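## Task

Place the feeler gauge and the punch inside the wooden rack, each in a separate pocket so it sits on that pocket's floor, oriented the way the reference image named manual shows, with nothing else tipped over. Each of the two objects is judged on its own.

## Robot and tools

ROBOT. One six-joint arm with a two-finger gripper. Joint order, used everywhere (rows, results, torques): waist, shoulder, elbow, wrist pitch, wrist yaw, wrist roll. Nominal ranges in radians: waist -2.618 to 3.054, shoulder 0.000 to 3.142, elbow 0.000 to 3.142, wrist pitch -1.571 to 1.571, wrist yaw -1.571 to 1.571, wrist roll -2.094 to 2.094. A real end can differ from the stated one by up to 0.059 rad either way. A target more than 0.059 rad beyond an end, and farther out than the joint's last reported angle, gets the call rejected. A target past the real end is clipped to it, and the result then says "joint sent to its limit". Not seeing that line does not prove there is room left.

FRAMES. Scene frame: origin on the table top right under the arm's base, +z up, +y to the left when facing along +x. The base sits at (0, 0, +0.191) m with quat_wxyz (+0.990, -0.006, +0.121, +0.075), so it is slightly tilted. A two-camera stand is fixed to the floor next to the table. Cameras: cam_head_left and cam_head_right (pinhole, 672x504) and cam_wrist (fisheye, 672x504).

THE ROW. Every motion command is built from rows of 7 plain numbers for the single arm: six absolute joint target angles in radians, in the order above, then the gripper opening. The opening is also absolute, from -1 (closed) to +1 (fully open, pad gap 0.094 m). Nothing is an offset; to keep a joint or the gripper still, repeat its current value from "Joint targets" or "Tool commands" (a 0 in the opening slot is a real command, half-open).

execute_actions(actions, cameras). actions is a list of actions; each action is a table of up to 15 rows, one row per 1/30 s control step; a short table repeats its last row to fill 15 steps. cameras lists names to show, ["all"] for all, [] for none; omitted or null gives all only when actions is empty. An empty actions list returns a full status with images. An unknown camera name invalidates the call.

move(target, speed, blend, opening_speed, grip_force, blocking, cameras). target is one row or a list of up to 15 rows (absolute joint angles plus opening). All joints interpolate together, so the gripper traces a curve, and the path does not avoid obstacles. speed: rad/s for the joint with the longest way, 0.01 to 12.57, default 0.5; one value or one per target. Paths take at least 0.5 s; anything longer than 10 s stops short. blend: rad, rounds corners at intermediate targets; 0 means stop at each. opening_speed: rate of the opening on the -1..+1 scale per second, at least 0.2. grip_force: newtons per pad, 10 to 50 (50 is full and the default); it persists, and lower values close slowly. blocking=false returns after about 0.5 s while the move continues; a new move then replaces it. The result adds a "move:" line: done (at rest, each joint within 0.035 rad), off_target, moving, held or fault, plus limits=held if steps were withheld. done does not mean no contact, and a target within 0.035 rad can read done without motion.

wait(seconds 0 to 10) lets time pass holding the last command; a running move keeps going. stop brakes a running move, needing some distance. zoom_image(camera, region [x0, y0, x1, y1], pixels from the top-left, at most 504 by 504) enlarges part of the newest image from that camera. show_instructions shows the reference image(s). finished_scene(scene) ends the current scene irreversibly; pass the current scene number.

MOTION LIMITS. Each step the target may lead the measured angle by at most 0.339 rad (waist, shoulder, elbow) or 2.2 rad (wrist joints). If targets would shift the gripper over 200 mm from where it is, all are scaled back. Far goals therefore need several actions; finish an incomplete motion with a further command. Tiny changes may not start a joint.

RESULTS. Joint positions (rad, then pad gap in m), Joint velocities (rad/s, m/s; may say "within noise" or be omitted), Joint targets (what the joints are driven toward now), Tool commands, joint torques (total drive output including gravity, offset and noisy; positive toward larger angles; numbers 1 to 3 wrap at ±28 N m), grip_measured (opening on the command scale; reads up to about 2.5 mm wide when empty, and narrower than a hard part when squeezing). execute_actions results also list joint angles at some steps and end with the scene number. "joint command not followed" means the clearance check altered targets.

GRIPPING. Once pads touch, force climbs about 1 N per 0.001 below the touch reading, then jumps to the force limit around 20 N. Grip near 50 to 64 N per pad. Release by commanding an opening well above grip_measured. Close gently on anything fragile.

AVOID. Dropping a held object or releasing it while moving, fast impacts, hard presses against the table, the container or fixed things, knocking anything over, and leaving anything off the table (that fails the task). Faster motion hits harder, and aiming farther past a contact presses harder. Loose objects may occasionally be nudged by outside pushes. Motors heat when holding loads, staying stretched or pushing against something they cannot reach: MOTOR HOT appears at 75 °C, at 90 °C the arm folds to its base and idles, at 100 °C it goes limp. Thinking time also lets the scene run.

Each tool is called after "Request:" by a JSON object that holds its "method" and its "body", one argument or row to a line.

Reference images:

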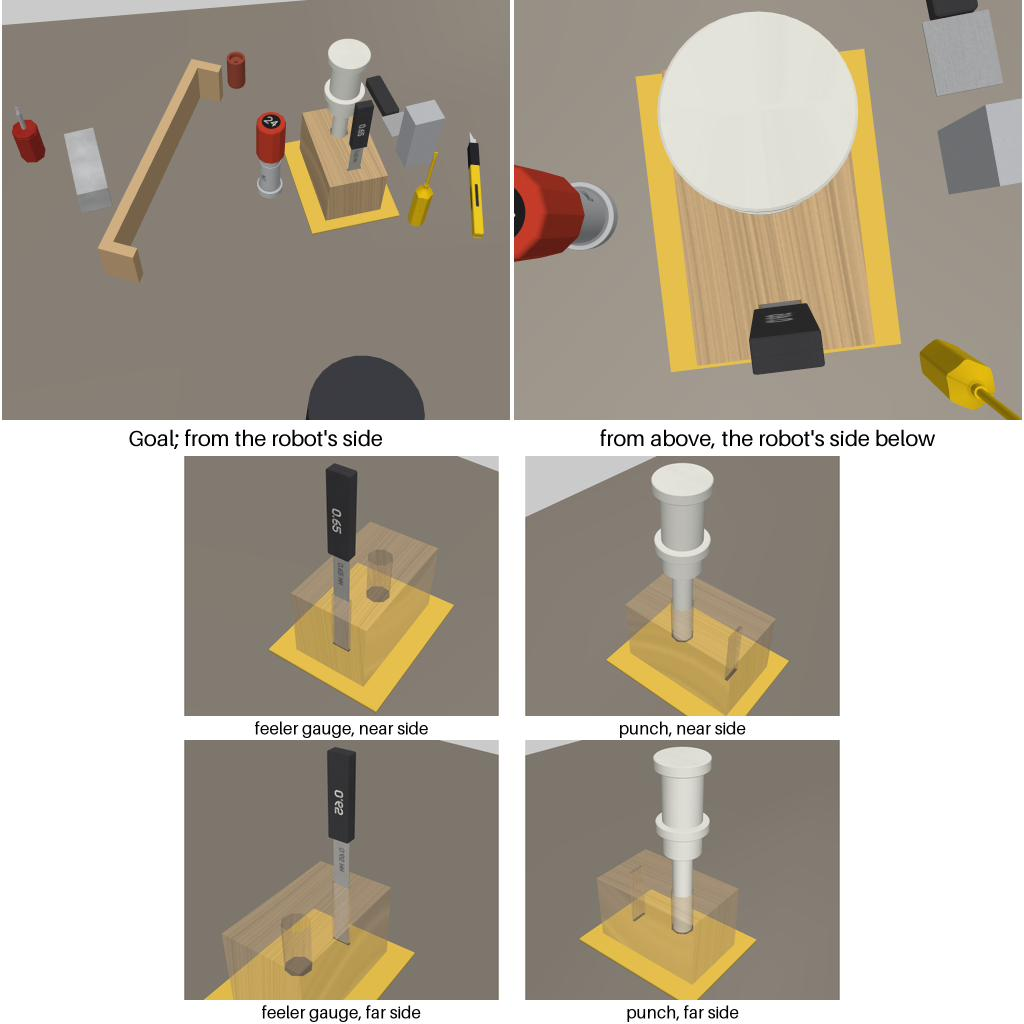

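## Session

Request:
{"method": "execute_actions", "body": {
  "actions": [],
  "cameras": ["all"]
}}

Request:
{"method": "show_instructions", "body": {

}}

Scene clock: 0.00 s.
grip_measured=+1.000
Joint positions: [1.204 2.307 1.263 -1.014 1.262 1.804 0.094]
Joint velocities: within noise
Joint torques (N m): no reading
Motor temperatures (°C): [28 32 30 28 26 27 32]
Heat: 32 °C.
Joint targets: [1.208 2.302 1.267 -1.014 1.277 1.807]
Tool commands: gripper/opening=+1.0

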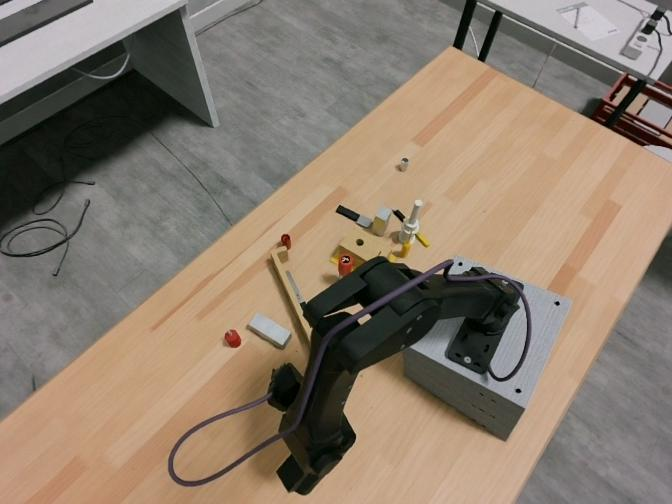

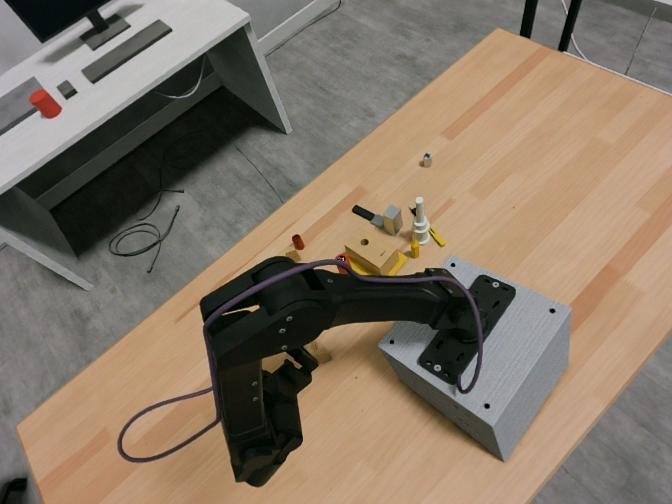

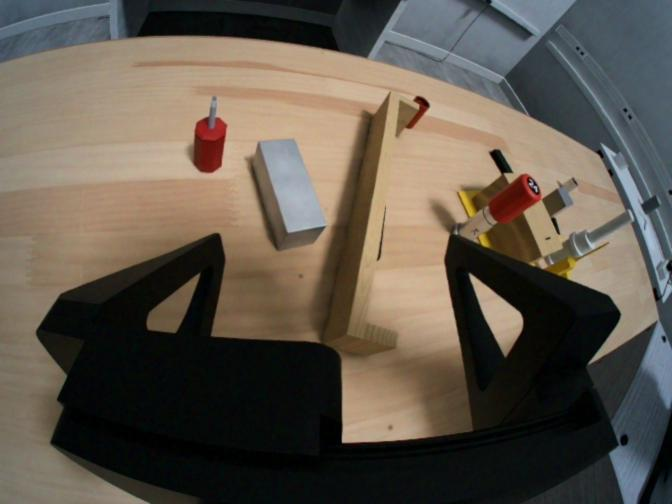

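Reference images for this scene: manual.

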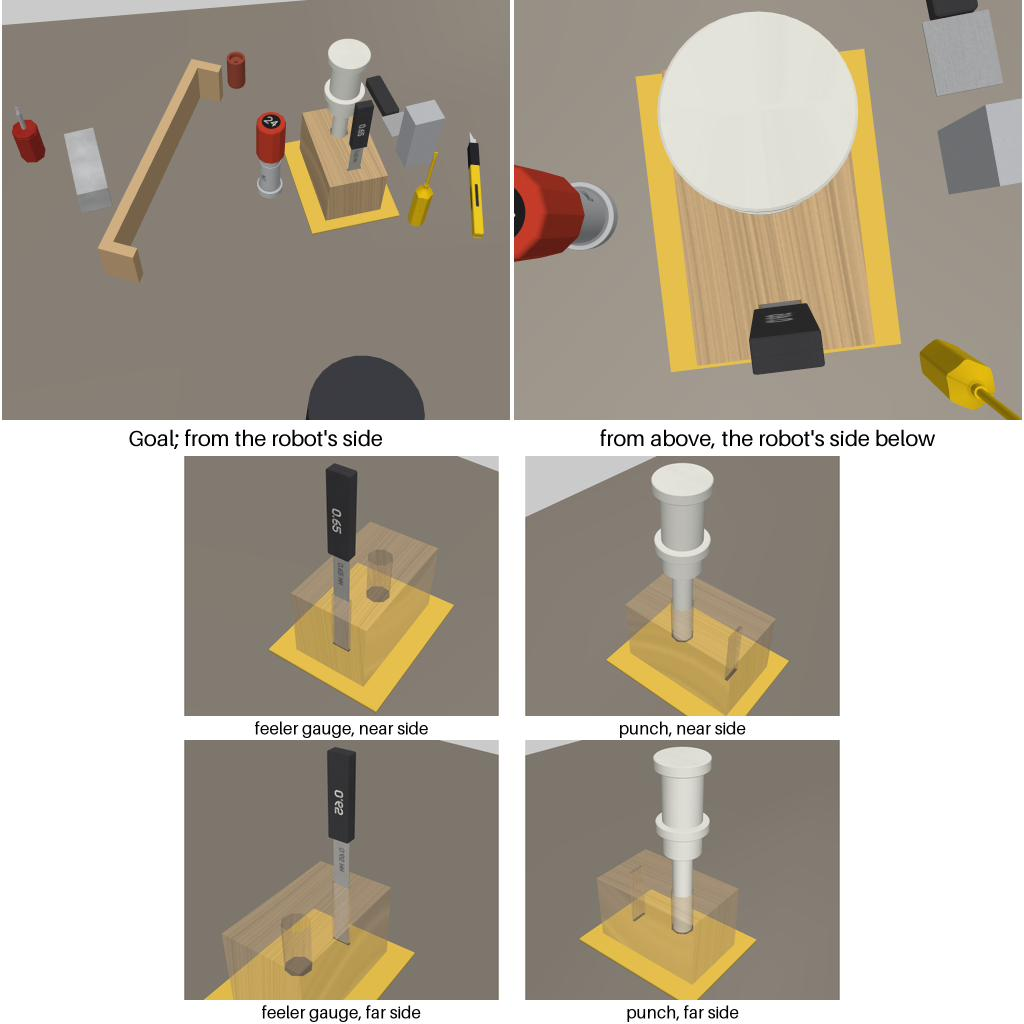

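Request:
{"method": "move", "body": {
  "target": [
    [1.2, 1.7, 1.263, -1.014, 1.0, 1.4, 1.0],
    [0.1, 1.2, 1.2, -1.3, 0.0, 0.0, 1.0]
  ],
  "speed": 1.0,
  "blend": 0.15,
  "cameras": ["all"]
}}

Request:
{"method": "zoom_image", "body": {
  "camera": "cam_head_left",
  "region": [210, 140, 450, 360]
}}

Request:
{"method": "zoom_image", "body": {
  "camera": "cam_head_right",
  "region": [220, 140, 460, 360]
}}

Request:
{"method": "zoom_image", "body": {
  "camera": "cam_wrist",
  "region": [180, 0, 600, 240]
}}

Scene clock: 19.97 s.
grip_measured=+1.000
Joint positions: [0.108 1.218 1.223 -1.291 0.006 0.009 0.094]
Joint torques (N m): [-0.54 -6.52 4.21 0.53 -0.05 -0.11]
Heat: 33 °C.
Joint targets: [0.100 1.200 1.200 -1.300 0.000 0.000]
move: done

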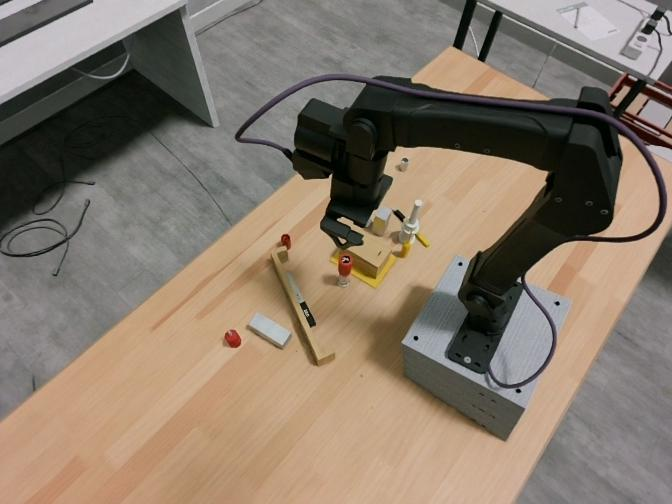

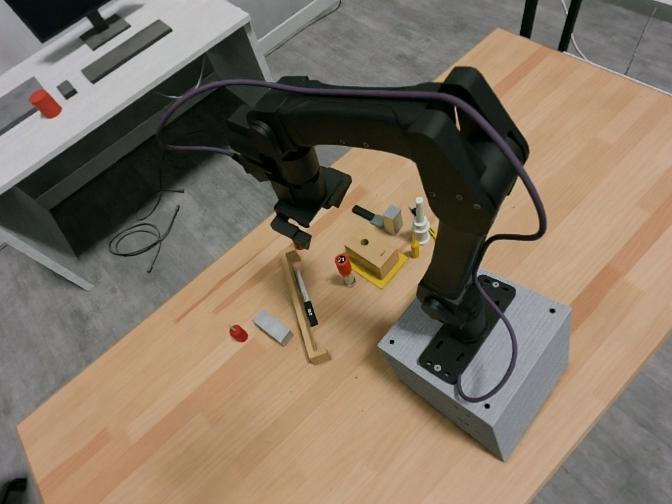

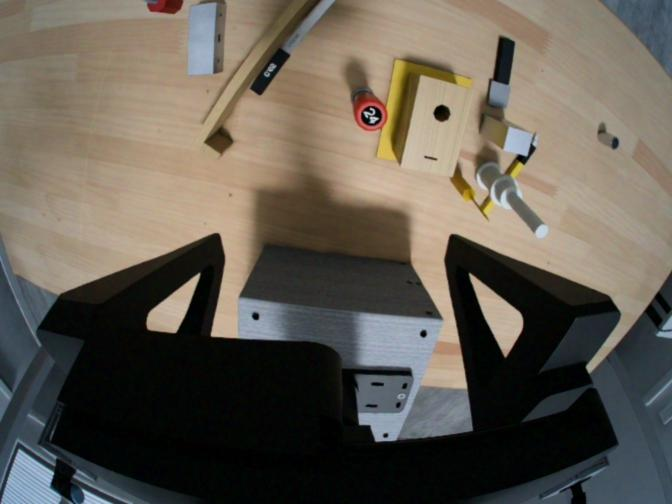

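Scaled by 2.100 from the camera's 672x504 image, which has a finer 960x720 frame.

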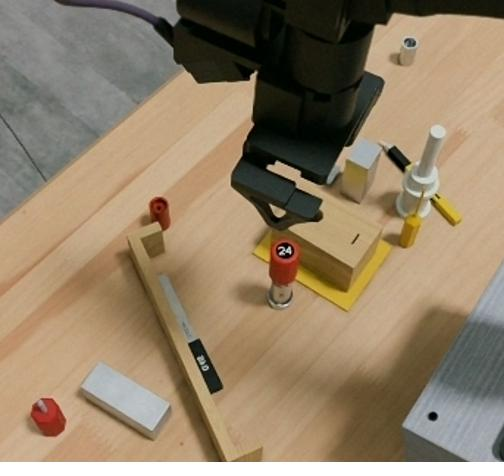

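Scaled by 2.100 from the camera's 672x504 image, which has a finer 960x720 frame.

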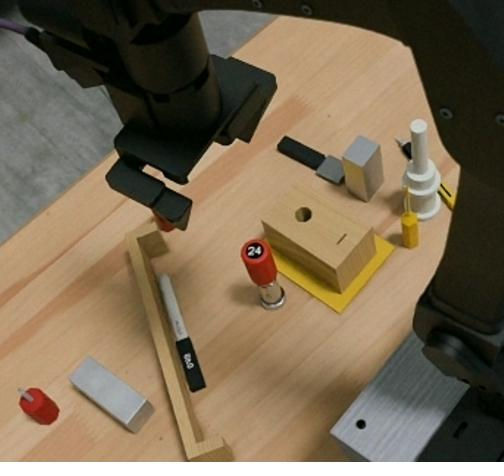

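Scaled by 1.200 from the camera's 672x504 image, which has a finer 960x720 frame.

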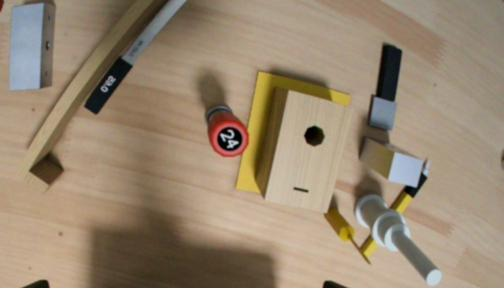

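Request:
{"method": "zoom_image", "body": {
  "camera": "cam_head_right",
  "region": [285, 260, 335, 330]
}}

Request:
{"method": "zoom_image", "body": {
  "camera": "cam_wrist",
  "region": [240, 0, 340, 100]
}}

Request:
{"method": "zoom_image", "body": {
  "camera": "cam_head_left",
  "region": [280, 260, 330, 330]
}}

Request:
{"method": "zoom_image", "body": {
  "camera": "cam_head_left",
  "region": [330, 180, 450, 290]
}}

Request:
{"method": "zoom_image", "body": {
  "camera": "cam_head_right",
  "region": [330, 180, 450, 290]
}}

Scaled by 7.200 from the camera's 672x504 image, which has a finer 960x720 frame.

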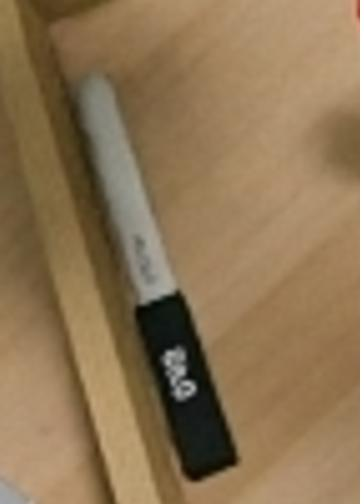

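Scaled by 5.040 from the camera's 672x504 image, which has a finer 960x720 frame.

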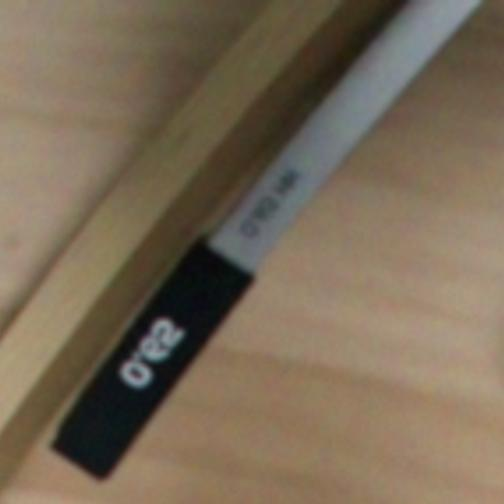

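Scaled by 7.200 from the camera's 672x504 image, which has a finer 960x720 frame.

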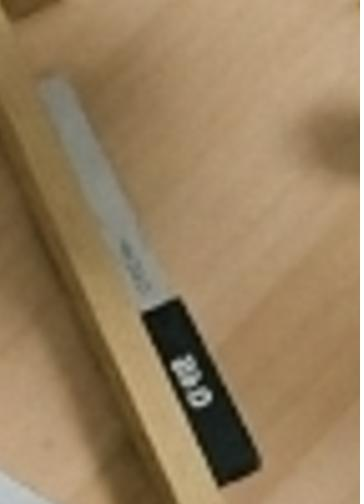

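Scaled by 4.200 from the camera's 672x504 image, which has a finer 960x720 frame.

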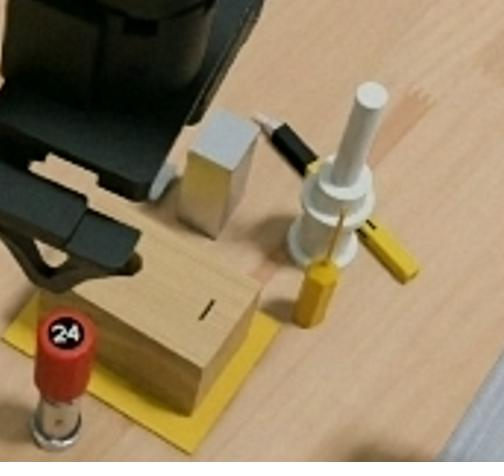

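Scaled by 4.200 from the camera's 672x504 image, which has a finer 960x720 frame.

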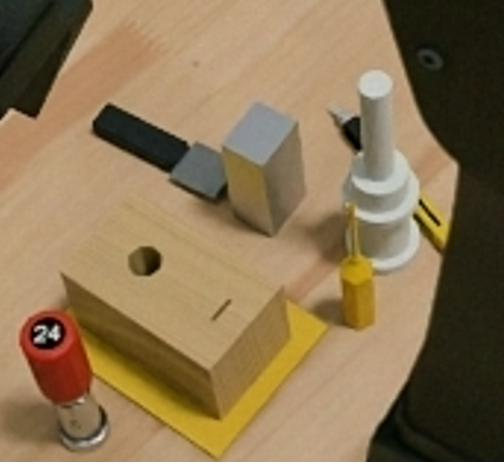

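Request:
{"method": "move", "body": {
  "target": [1.062, 2.1, 0.76, -0.182, 1.0, 1.663, 1.0],
  "speed": 0.9,
  "cameras": ["all"]
}}

Request:
{"method": "zoom_image", "body": {
  "camera": "cam_wrist",
  "region": [200, 40, 470, 250]
}}

Request:
{"method": "zoom_image", "body": {
  "camera": "cam_head_left",
  "region": [330, 180, 450, 290]
}}

Request:
{"method": "zoom_image", "body": {
  "camera": "cam_head_right",
  "region": [330, 180, 450, 290]
}}

Scene clock: 509.07 s.
grip_measured=+1.000
Joint positions: [1.055 2.086 0.77 -0.188 0.976 1.655 0.094]
Joint torques (N m): [2.54 -6.86 1.44 0.52 0.56 0.04]
Heat: 33 °C.
Joint targets: [1.062 2.100 0.760 -0.182 1.000 1.663]
move: done

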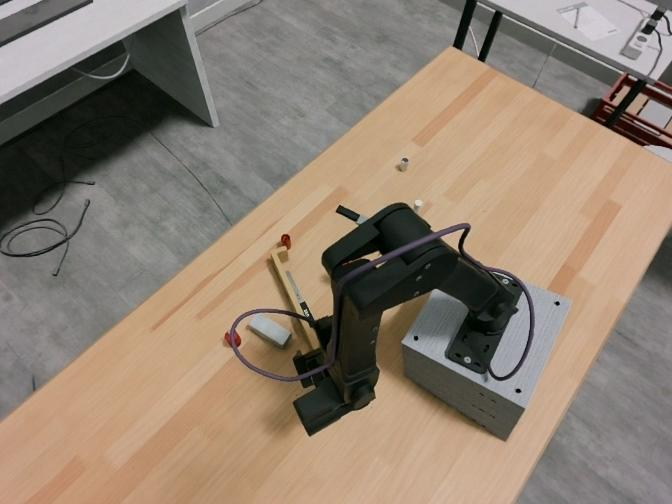

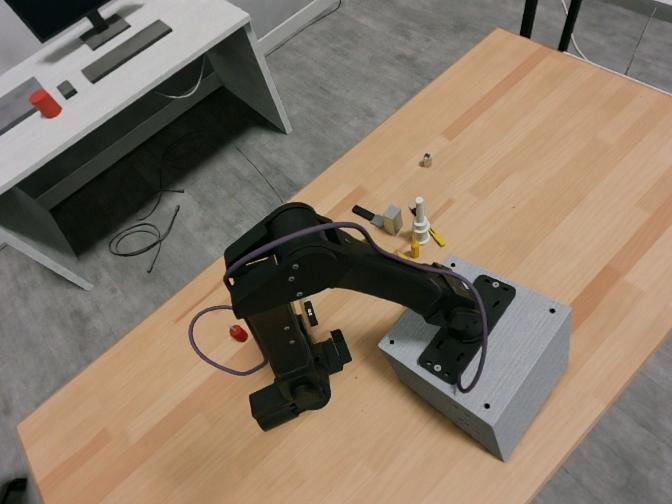

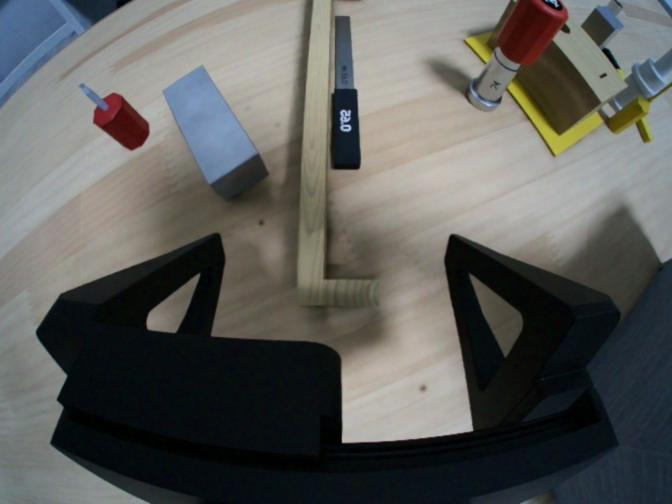

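Scaled by 1.867 from the camera's 672x504 image, which has a finer 960x720 frame.

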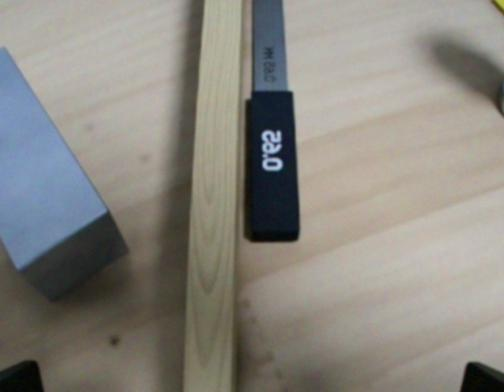

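Scaled by 4.200 from the camera's 672x504 image, which has a finer 960x720 frame.

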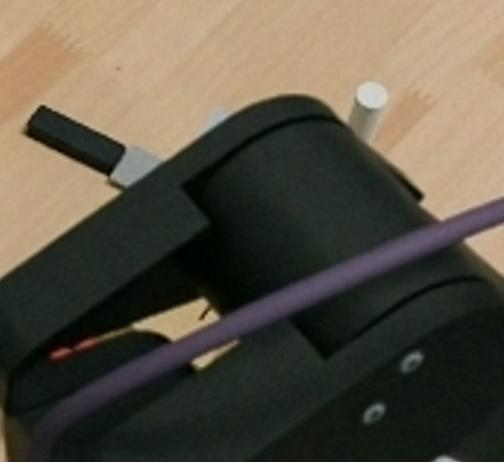

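Scaled by 4.200 from the camera's 672x504 image, which has a finer 960x720 frame.

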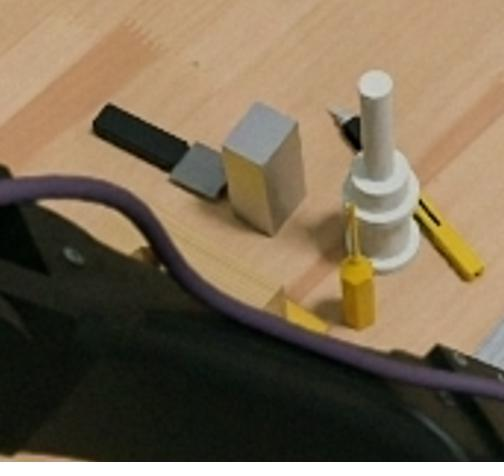

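Request:
{"method": "move", "body": {
  "target": [
    [0.65, 1.7, 1.1, -0.7, 0.5, 1.2, 0.2],
    [0.242, 2.085, 1.335, -0.575, 0.072, 0.80, -0.3]
  ],
  "speed": [0.7, 0.6],
  "blend": [0.1, 0],
  "cameras": ["all"]
}}

Request:
{"method": "zoom_image", "body": {
  "camera": "cam_wrist",
  "region": [180, 100, 500, 340]
}}

Request:
{"method": "zoom_image", "body": {
  "camera": "cam_head_left",
  "region": [250, 220, 370, 340]
}}

Scene clock: 679.57 s.
grip_measured=-0.298
Joint positions: [0.238 2.068 1.303 -0.588 0.071 0.807 0.033]
Joint torques (N m): [1.11 -9.44 6.79 0.61 0.03 -0.09]
Heat: 33 °C.
Joint targets: [0.242 2.085 1.335 -0.575 0.072 0.800]
move: done

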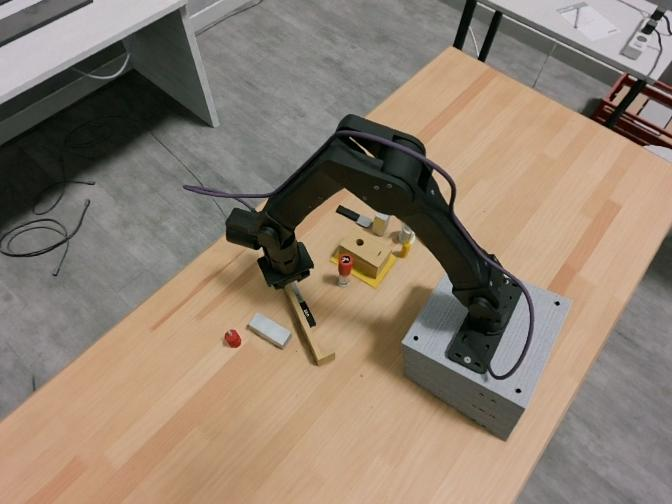

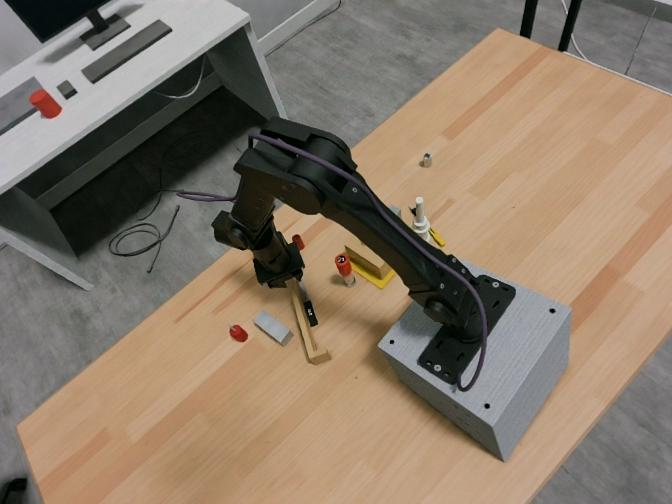

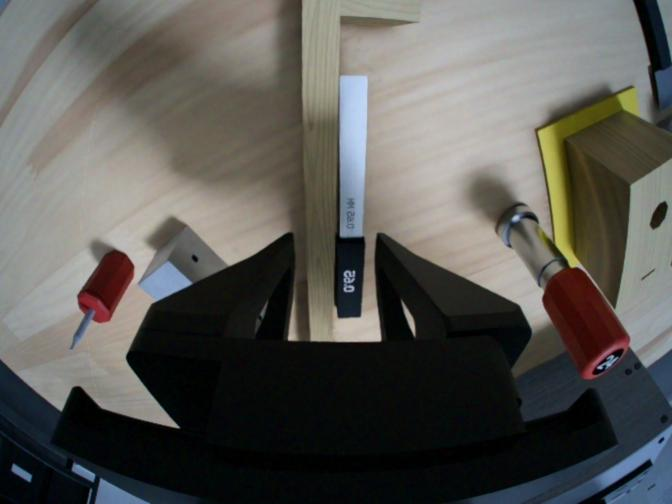

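Scaled by 1.575 from the camera's 672x504 image, which has a finer 960x720 frame.

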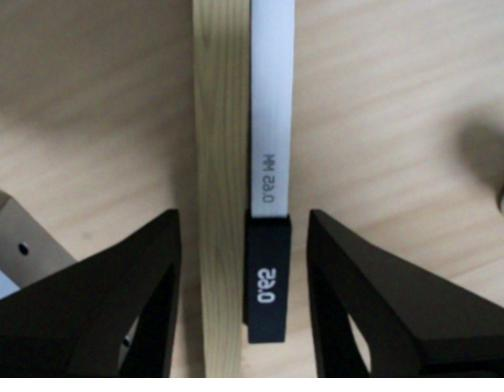

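Scaled by 4.200 from the camera's 672x504 image, which has a finer 960x720 frame.

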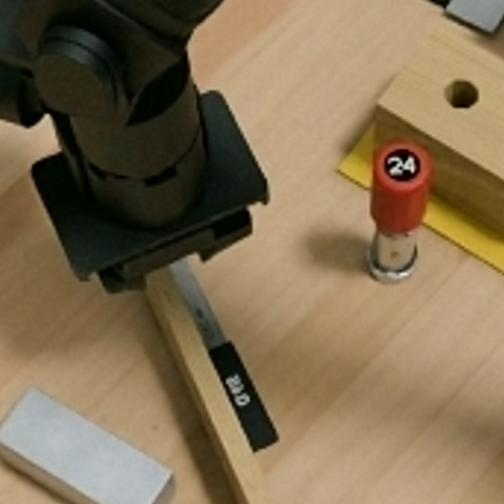

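Request:
{"method": "zoom_image", "body": {
  "camera": "cam_wrist",
  "region": [325, 190, 375, 330]
}}

Scaled by 3.600 from the camera's 672x504 image, which has a finer 960x720 frame.

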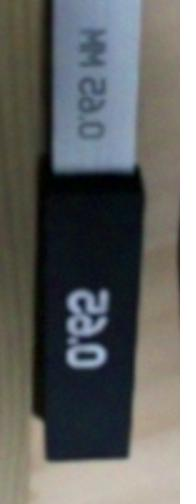

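Request:
{"method": "move", "body": {
  "target": [0.228, 2.204, 1.312, -0.435, 0.055, 0.793, -0.3],
  "speed": 0.25,
  "cameras": ["cam_wrist", "cam_head_left"]
}}

Request:
{"method": "zoom_image", "body": {
  "camera": "cam_wrist",
  "region": [220, 100, 460, 340]
}}

Request:
{"method": "zoom_image", "body": {
  "camera": "cam_head_left",
  "region": [250, 220, 370, 340]
}}

Scene clock: 763.20 s.
grip_measured=-0.298
Joint positions: [0.238 2.185 1.303 -0.448 0.054 0.801 0.033]
Joint torques (N m): [-0.03 -9.57 4.53 0.65 0.02 -0.11]
Motor temperatures (°C): [28 37 32 28 26 27 29]
Heat: 37 °C.
Joint targets: [0.228 2.204 1.312 -0.435 0.055 0.793]
move: done
Images, in order (width x height): cam_head_left 672x504, cam_wrist 672x504.

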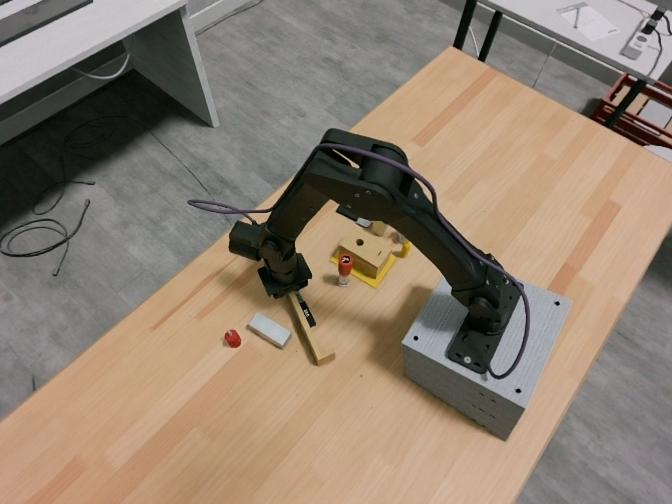

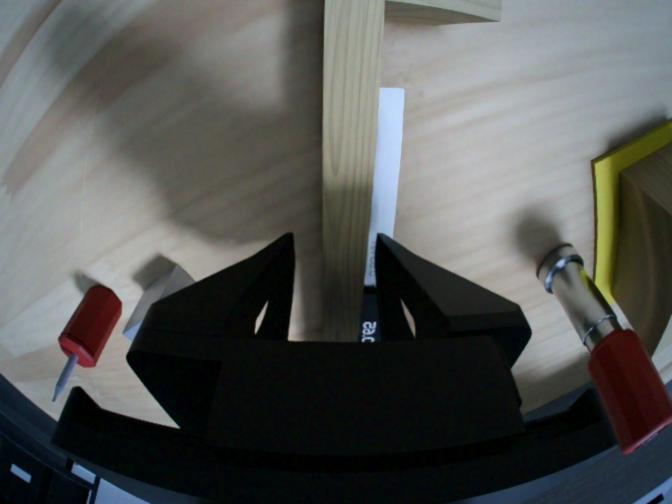

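Scaled by 2.100 from the camera's 672x504 image, which has a finer 960x720 frame.

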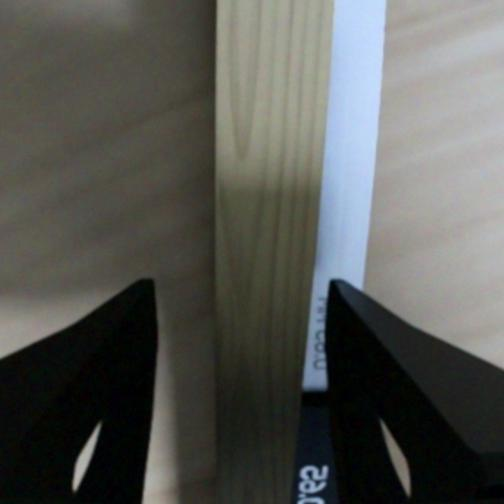

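Scaled by 4.200 from the camera's 672x504 image, which has a finer 960x720 frame.

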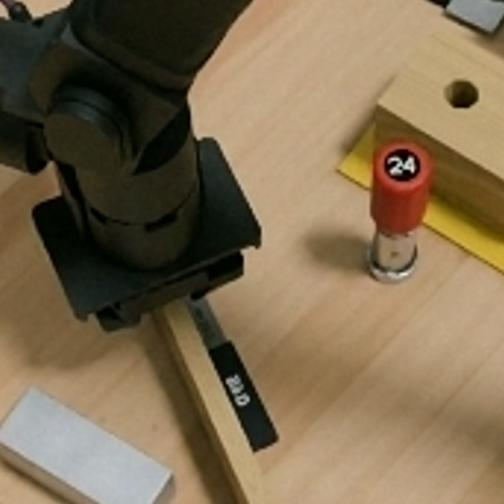

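Request:
{"method": "move", "body": {
  "target": [0.228, 2.204, 1.312, -0.435, 0.055, 0.793, -0.9],
  "speed": 0.25,
  "opening_speed": 0.5,
  "cameras": ["cam_wrist"]
}}

Request:
{"method": "zoom_image", "body": {
  "camera": "cam_wrist",
  "region": [220, 100, 460, 340]
}}

Scene clock: 774.07 s.
grip_measured=-0.756
Joint positions: [0.233 2.185 1.303 -0.452 0.053 0.806 0.011]
Joint torques (N m): [0.34 -9.52 4.49 0.71 0.03 -0.16]
Heat: 37 °C.
Joint targets: [0.228 2.204 1.312 -0.435 0.055 0.793]
move: done
Images, in order (width x height): cam_wrist 672x504.

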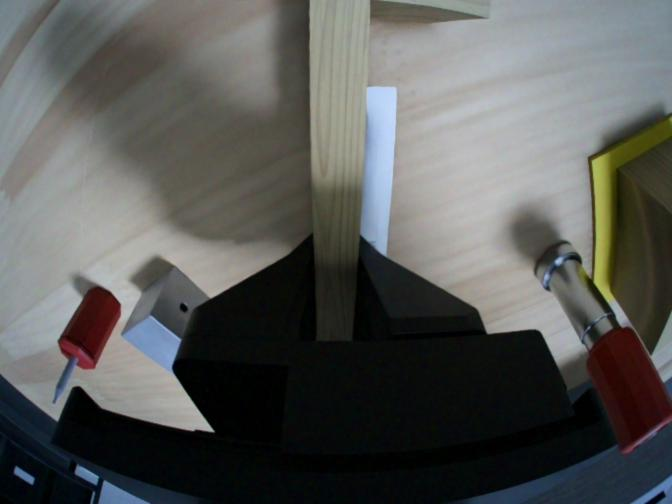

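Scaled by 2.100 from the camera's 672x504 image, which has a finer 960x720 frame.

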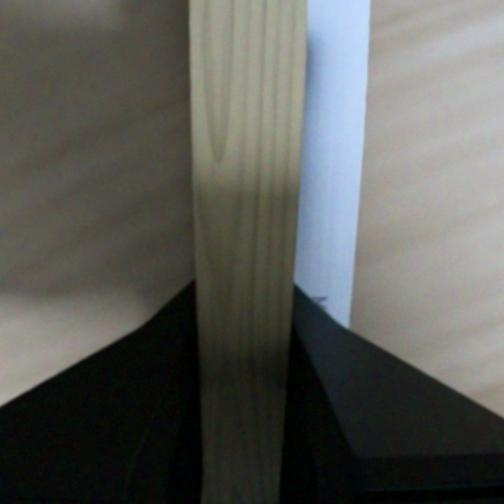

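Request:
{"method": "move", "body": {
  "target": [0.158, 2.092, 1.144, -0.366, 0.042, 0.7245, -0.9],
  "speed": 0.15,
  "cameras": ["cam_wrist", "cam_head_left"]
}}

Request:
{"method": "zoom_image", "body": {
  "camera": "cam_head_left",
  "region": [250, 220, 370, 340]
}}

Scene clock: 807.70 s.
grip_measured=-0.734
Joint positions: [0.209 2.137 1.192 -0.315 0.009 0.783 0.012]
Joint torques (N m): [-3.88 -13.86 0.2 0.13 0.31 -0.59]
Heat: 37 °C.
Joint targets: [0.158 2.092 1.144 -0.366 0.042 0.724]
move: off_target; the wrist roll is farthest, 0.058 rad from its target
Images, in order (width x height): cam_head_left 672x504, cam_wrist 672x504.

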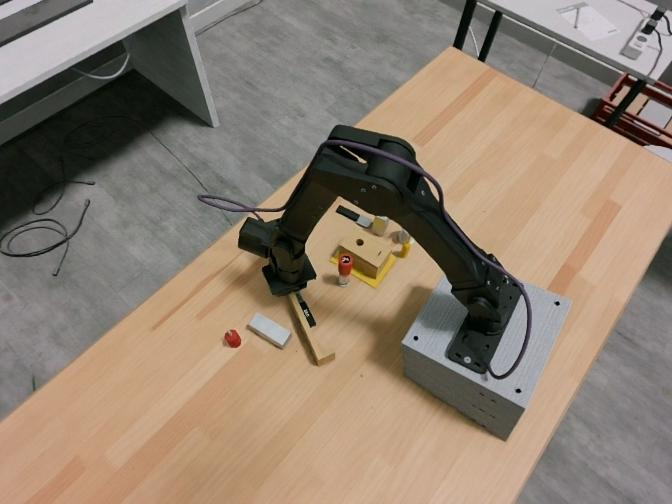

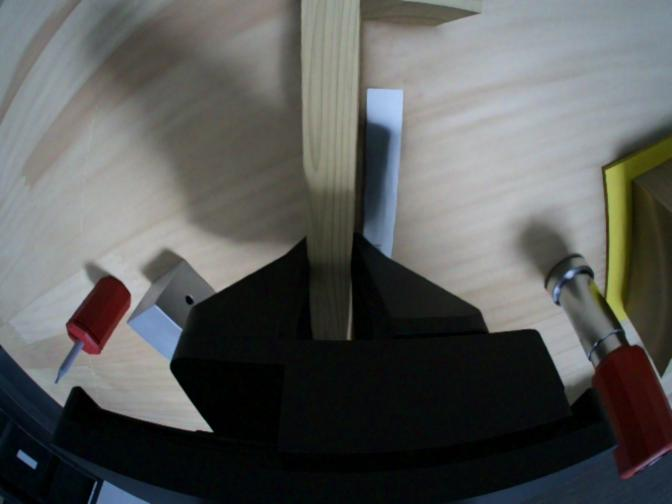

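Scaled by 4.200 from the camera's 672x504 image, which has a finer 960x720 frame.

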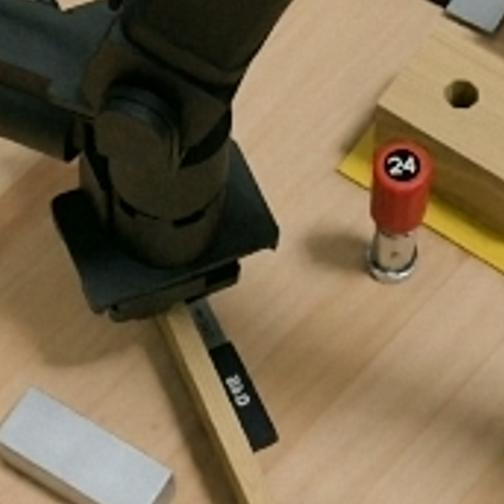

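Request:
{"method": "move", "body": {
  "target": [
    [0.23, 2.19, 1.303, -0.445, 0.055, 0.80, -0.9],
    [0.23, 2.19, 1.303, -0.445, 0.055, 0.80, -0.2]
  ],
  "speed": 0.15,
  "opening_speed": 0.8,
  "cameras": ["cam_wrist"]
}}

Request:
{"method": "zoom_image", "body": {
  "camera": "cam_wrist",
  "region": [220, 60, 500, 340]
}}

Scene clock: 817.70 s.
grip_measured=-0.202
Joint positions: [0.229 2.171 1.275 -0.433 0.043 0.803 0.037]
Joint torques (N m): [0.84 -9.43 5.98 0.4 0.11 -0.07]
Heat: 37 °C.
Joint targets: [0.230 2.190 1.303 -0.445 0.055 0.800]
move: done
Images, in order (width x height): cam_wrist 672x504.

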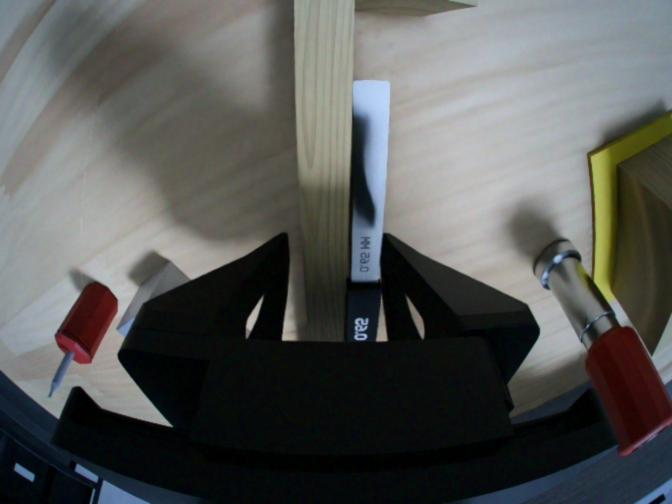

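Scaled by 1.800 from the camera's 672x504 image, which has a finer 960x720 frame.

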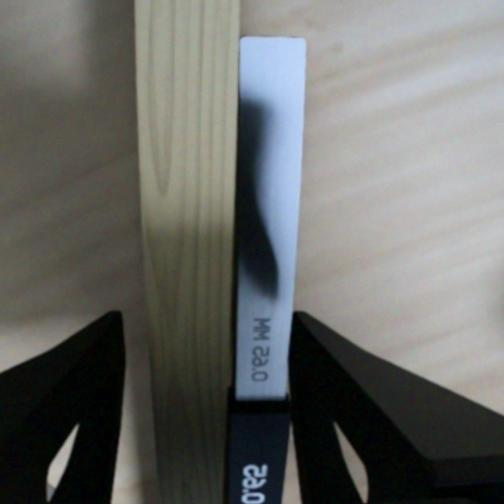

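Request:
{"method": "move", "body": {
  "target": [0.23, 2.19, 1.303, -0.445, 0.055, 0.80, -0.9],
  "speed": 0.15,
  "opening_speed": 0.6,
  "grip_force": 10,
  "cameras": ["cam_wrist"]
}}

Request:
{"method": "move", "body": {
  "target": [0.23, 2.222, 1.300, -0.404, 0.055, 0.80, -0.9],
  "speed": 0.08,
  "cameras": ["cam_wrist"]
}}

Request:
{"method": "zoom_image", "body": {
  "camera": "cam_wrist",
  "region": [220, 60, 500, 340]
}}

Scene clock: 879.23 s.
grip_measured=-0.732
Joint positions: [0.229 2.171 1.275 -0.427 0.035 0.803 0.013]
Joint torques (N m): [0.87 -9.48 6 0.35 0.19 -0.06]
Heat: 35 °C.
Joint targets: [0.230 2.190 1.303 -0.445 0.055 0.800]
grip_force (N): 10
move: done
Images, in order (width x height): cam_wrist 672x504.

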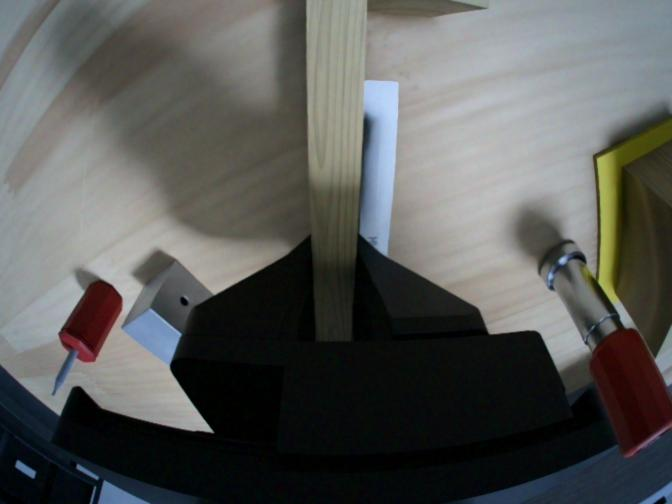

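Scene clock: 879.97 s.
grip_measured=-0.733
Joint positions: [0.229 2.176 1.28 -0.429 0.035 0.803 0.013]
Joint torques (N m): [0.88 -7.56 5.35 0.82 0.19 -0.06]
Heat: 36 °C.
Joint targets: [0.230 2.222 1.300 -0.404 0.055 0.800]
grip_force (N): 10
move: off_target; the shoulder is farthest, 0.046 rad from its target
Images, in order (width x height): cam_wrist 672x504.

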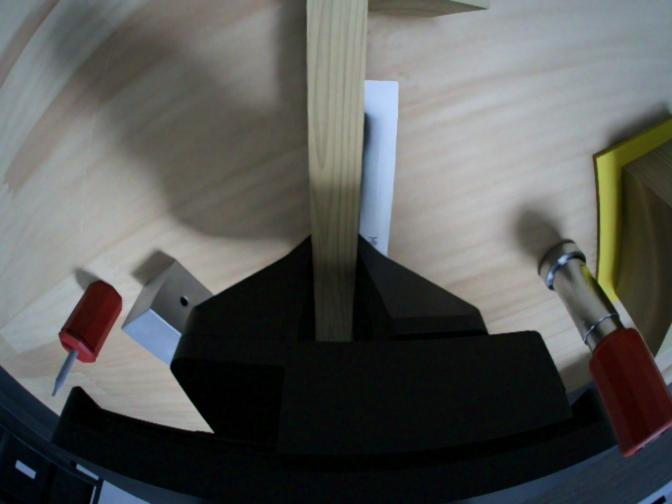

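Scaled by 1.800 from the camera's 672x504 image, which has a finer 960x720 frame.

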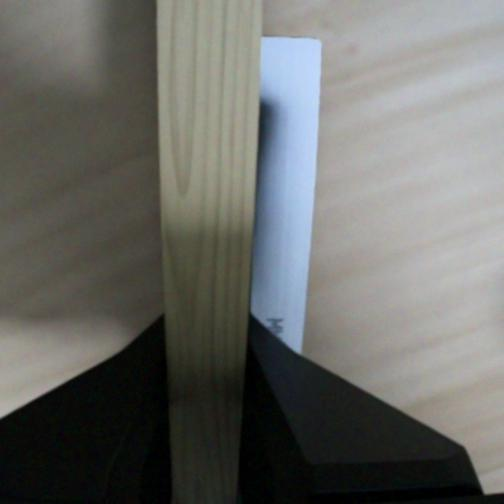

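Request:
{"method": "move", "body": {
  "target": [
    [0.23, 2.19, 1.303, -0.445, 0.055, 0.80, -0.69],
    [0.23, 2.218, 1.303, -0.409, 0.055, 0.80, -0.69]
  ],
  "speed": 0.08,
  "cameras": ["cam_wrist"]
}}

Request:
{"method": "zoom_image", "body": {
  "camera": "cam_wrist",
  "region": [220, 60, 500, 340]
}}

Scene clock: 889.83 s.
grip_measured=-0.692
Joint positions: [0.229 2.19 1.28 -0.416 0.038 0.803 0.014]
Joint torques (N m): [0.88 -8.9 5.52 0.61 0.15 -0.06]
Heat: 36 °C.
Joint targets: [0.230 2.218 1.303 -0.409 0.055 0.800]
grip_force (N): 10
move: done
Images, in order (width x height): cam_wrist 672x504.

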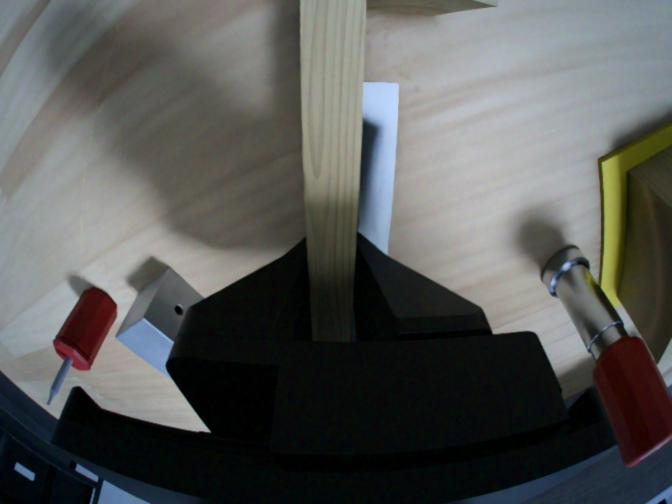

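Scaled by 1.800 from the camera's 672x504 image, which has a finer 960x720 frame.

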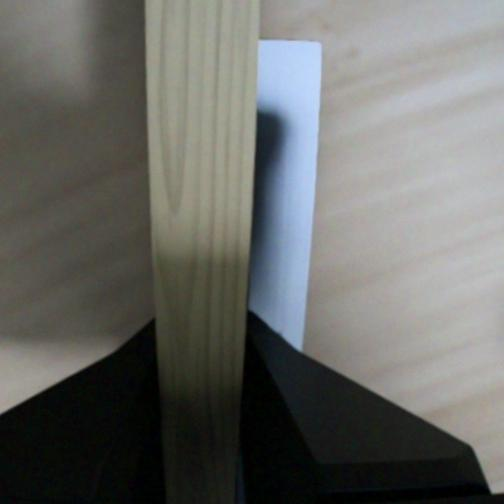

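Request:
{"method": "move", "body": {
  "target": [0.23, 2.234, 1.303, -0.390, 0.055, 0.80, -0.69],
  "speed": 0.06,
  "cameras": ["cam_wrist"]
}}

Request:
{"method": "zoom_image", "body": {
  "camera": "cam_wrist",
  "region": [280, 160, 480, 340]
}}

Scene clock: 897.40 s.
grip_measured=-0.692
Joint positions: [0.229 2.208 1.28 -0.397 0.038 0.803 0.014]
Joint torques (N m): [0.87 -9.02 5.46 0.62 0.14 -0.06]
Heat: 36 °C.
Joint targets: [0.230 2.234 1.303 -0.390 0.055 0.800]
grip_force (N): 10
move: done
Images, in order (width x height): cam_wrist 672x504.

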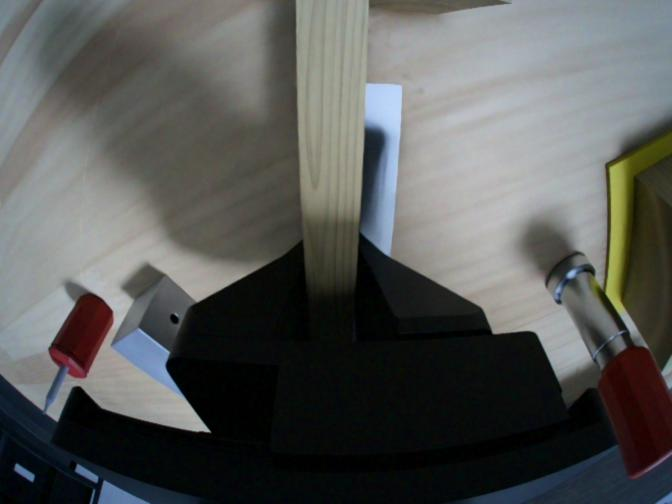

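Scaled by 2.520 from the camera's 672x504 image, which has a finer 960x720 frame.

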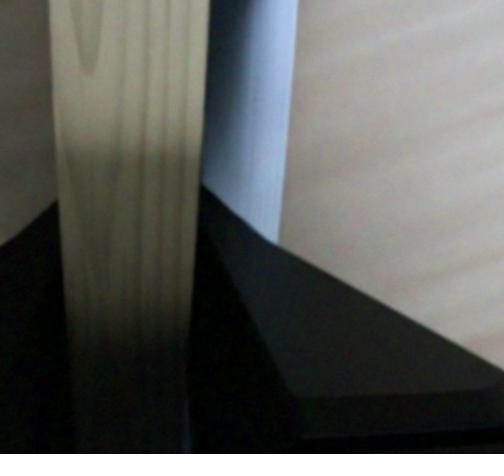

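Request:
{"method": "move", "body": {
  "target": [0.23, 2.246, 1.303, -0.377, 0.055, 0.80, -0.69],
  "speed": 0.05,
  "cameras": ["cam_wrist"]
}}

Request:
{"method": "zoom_image", "body": {
  "camera": "cam_wrist",
  "region": [280, 60, 480, 340]
}}

Scene clock: 904.27 s.
grip_measured=-0.692
Joint positions: [0.229 2.219 1.28 -0.384 0.04 0.803 0.014]
Joint torques (N m): [0.88 -9.03 5.41 0.62 0.14 -0.07]
Heat: 37 °C.
Joint targets: [0.230 2.246 1.303 -0.377 0.055 0.800]
grip_force (N): 10
move: done
Images, in order (width x height): cam_wrist 672x504.

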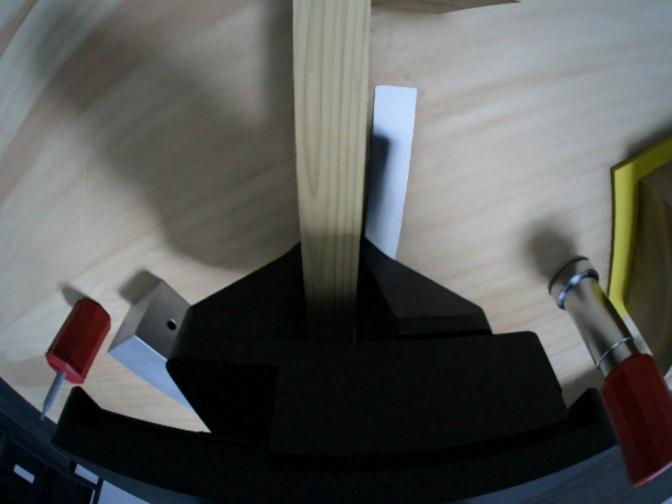

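Scaled by 1.800 from the camera's 672x504 image, which has a finer 960x720 frame.

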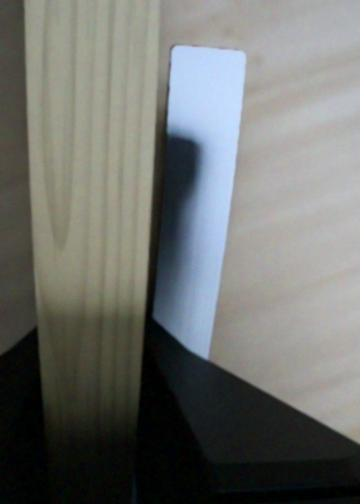

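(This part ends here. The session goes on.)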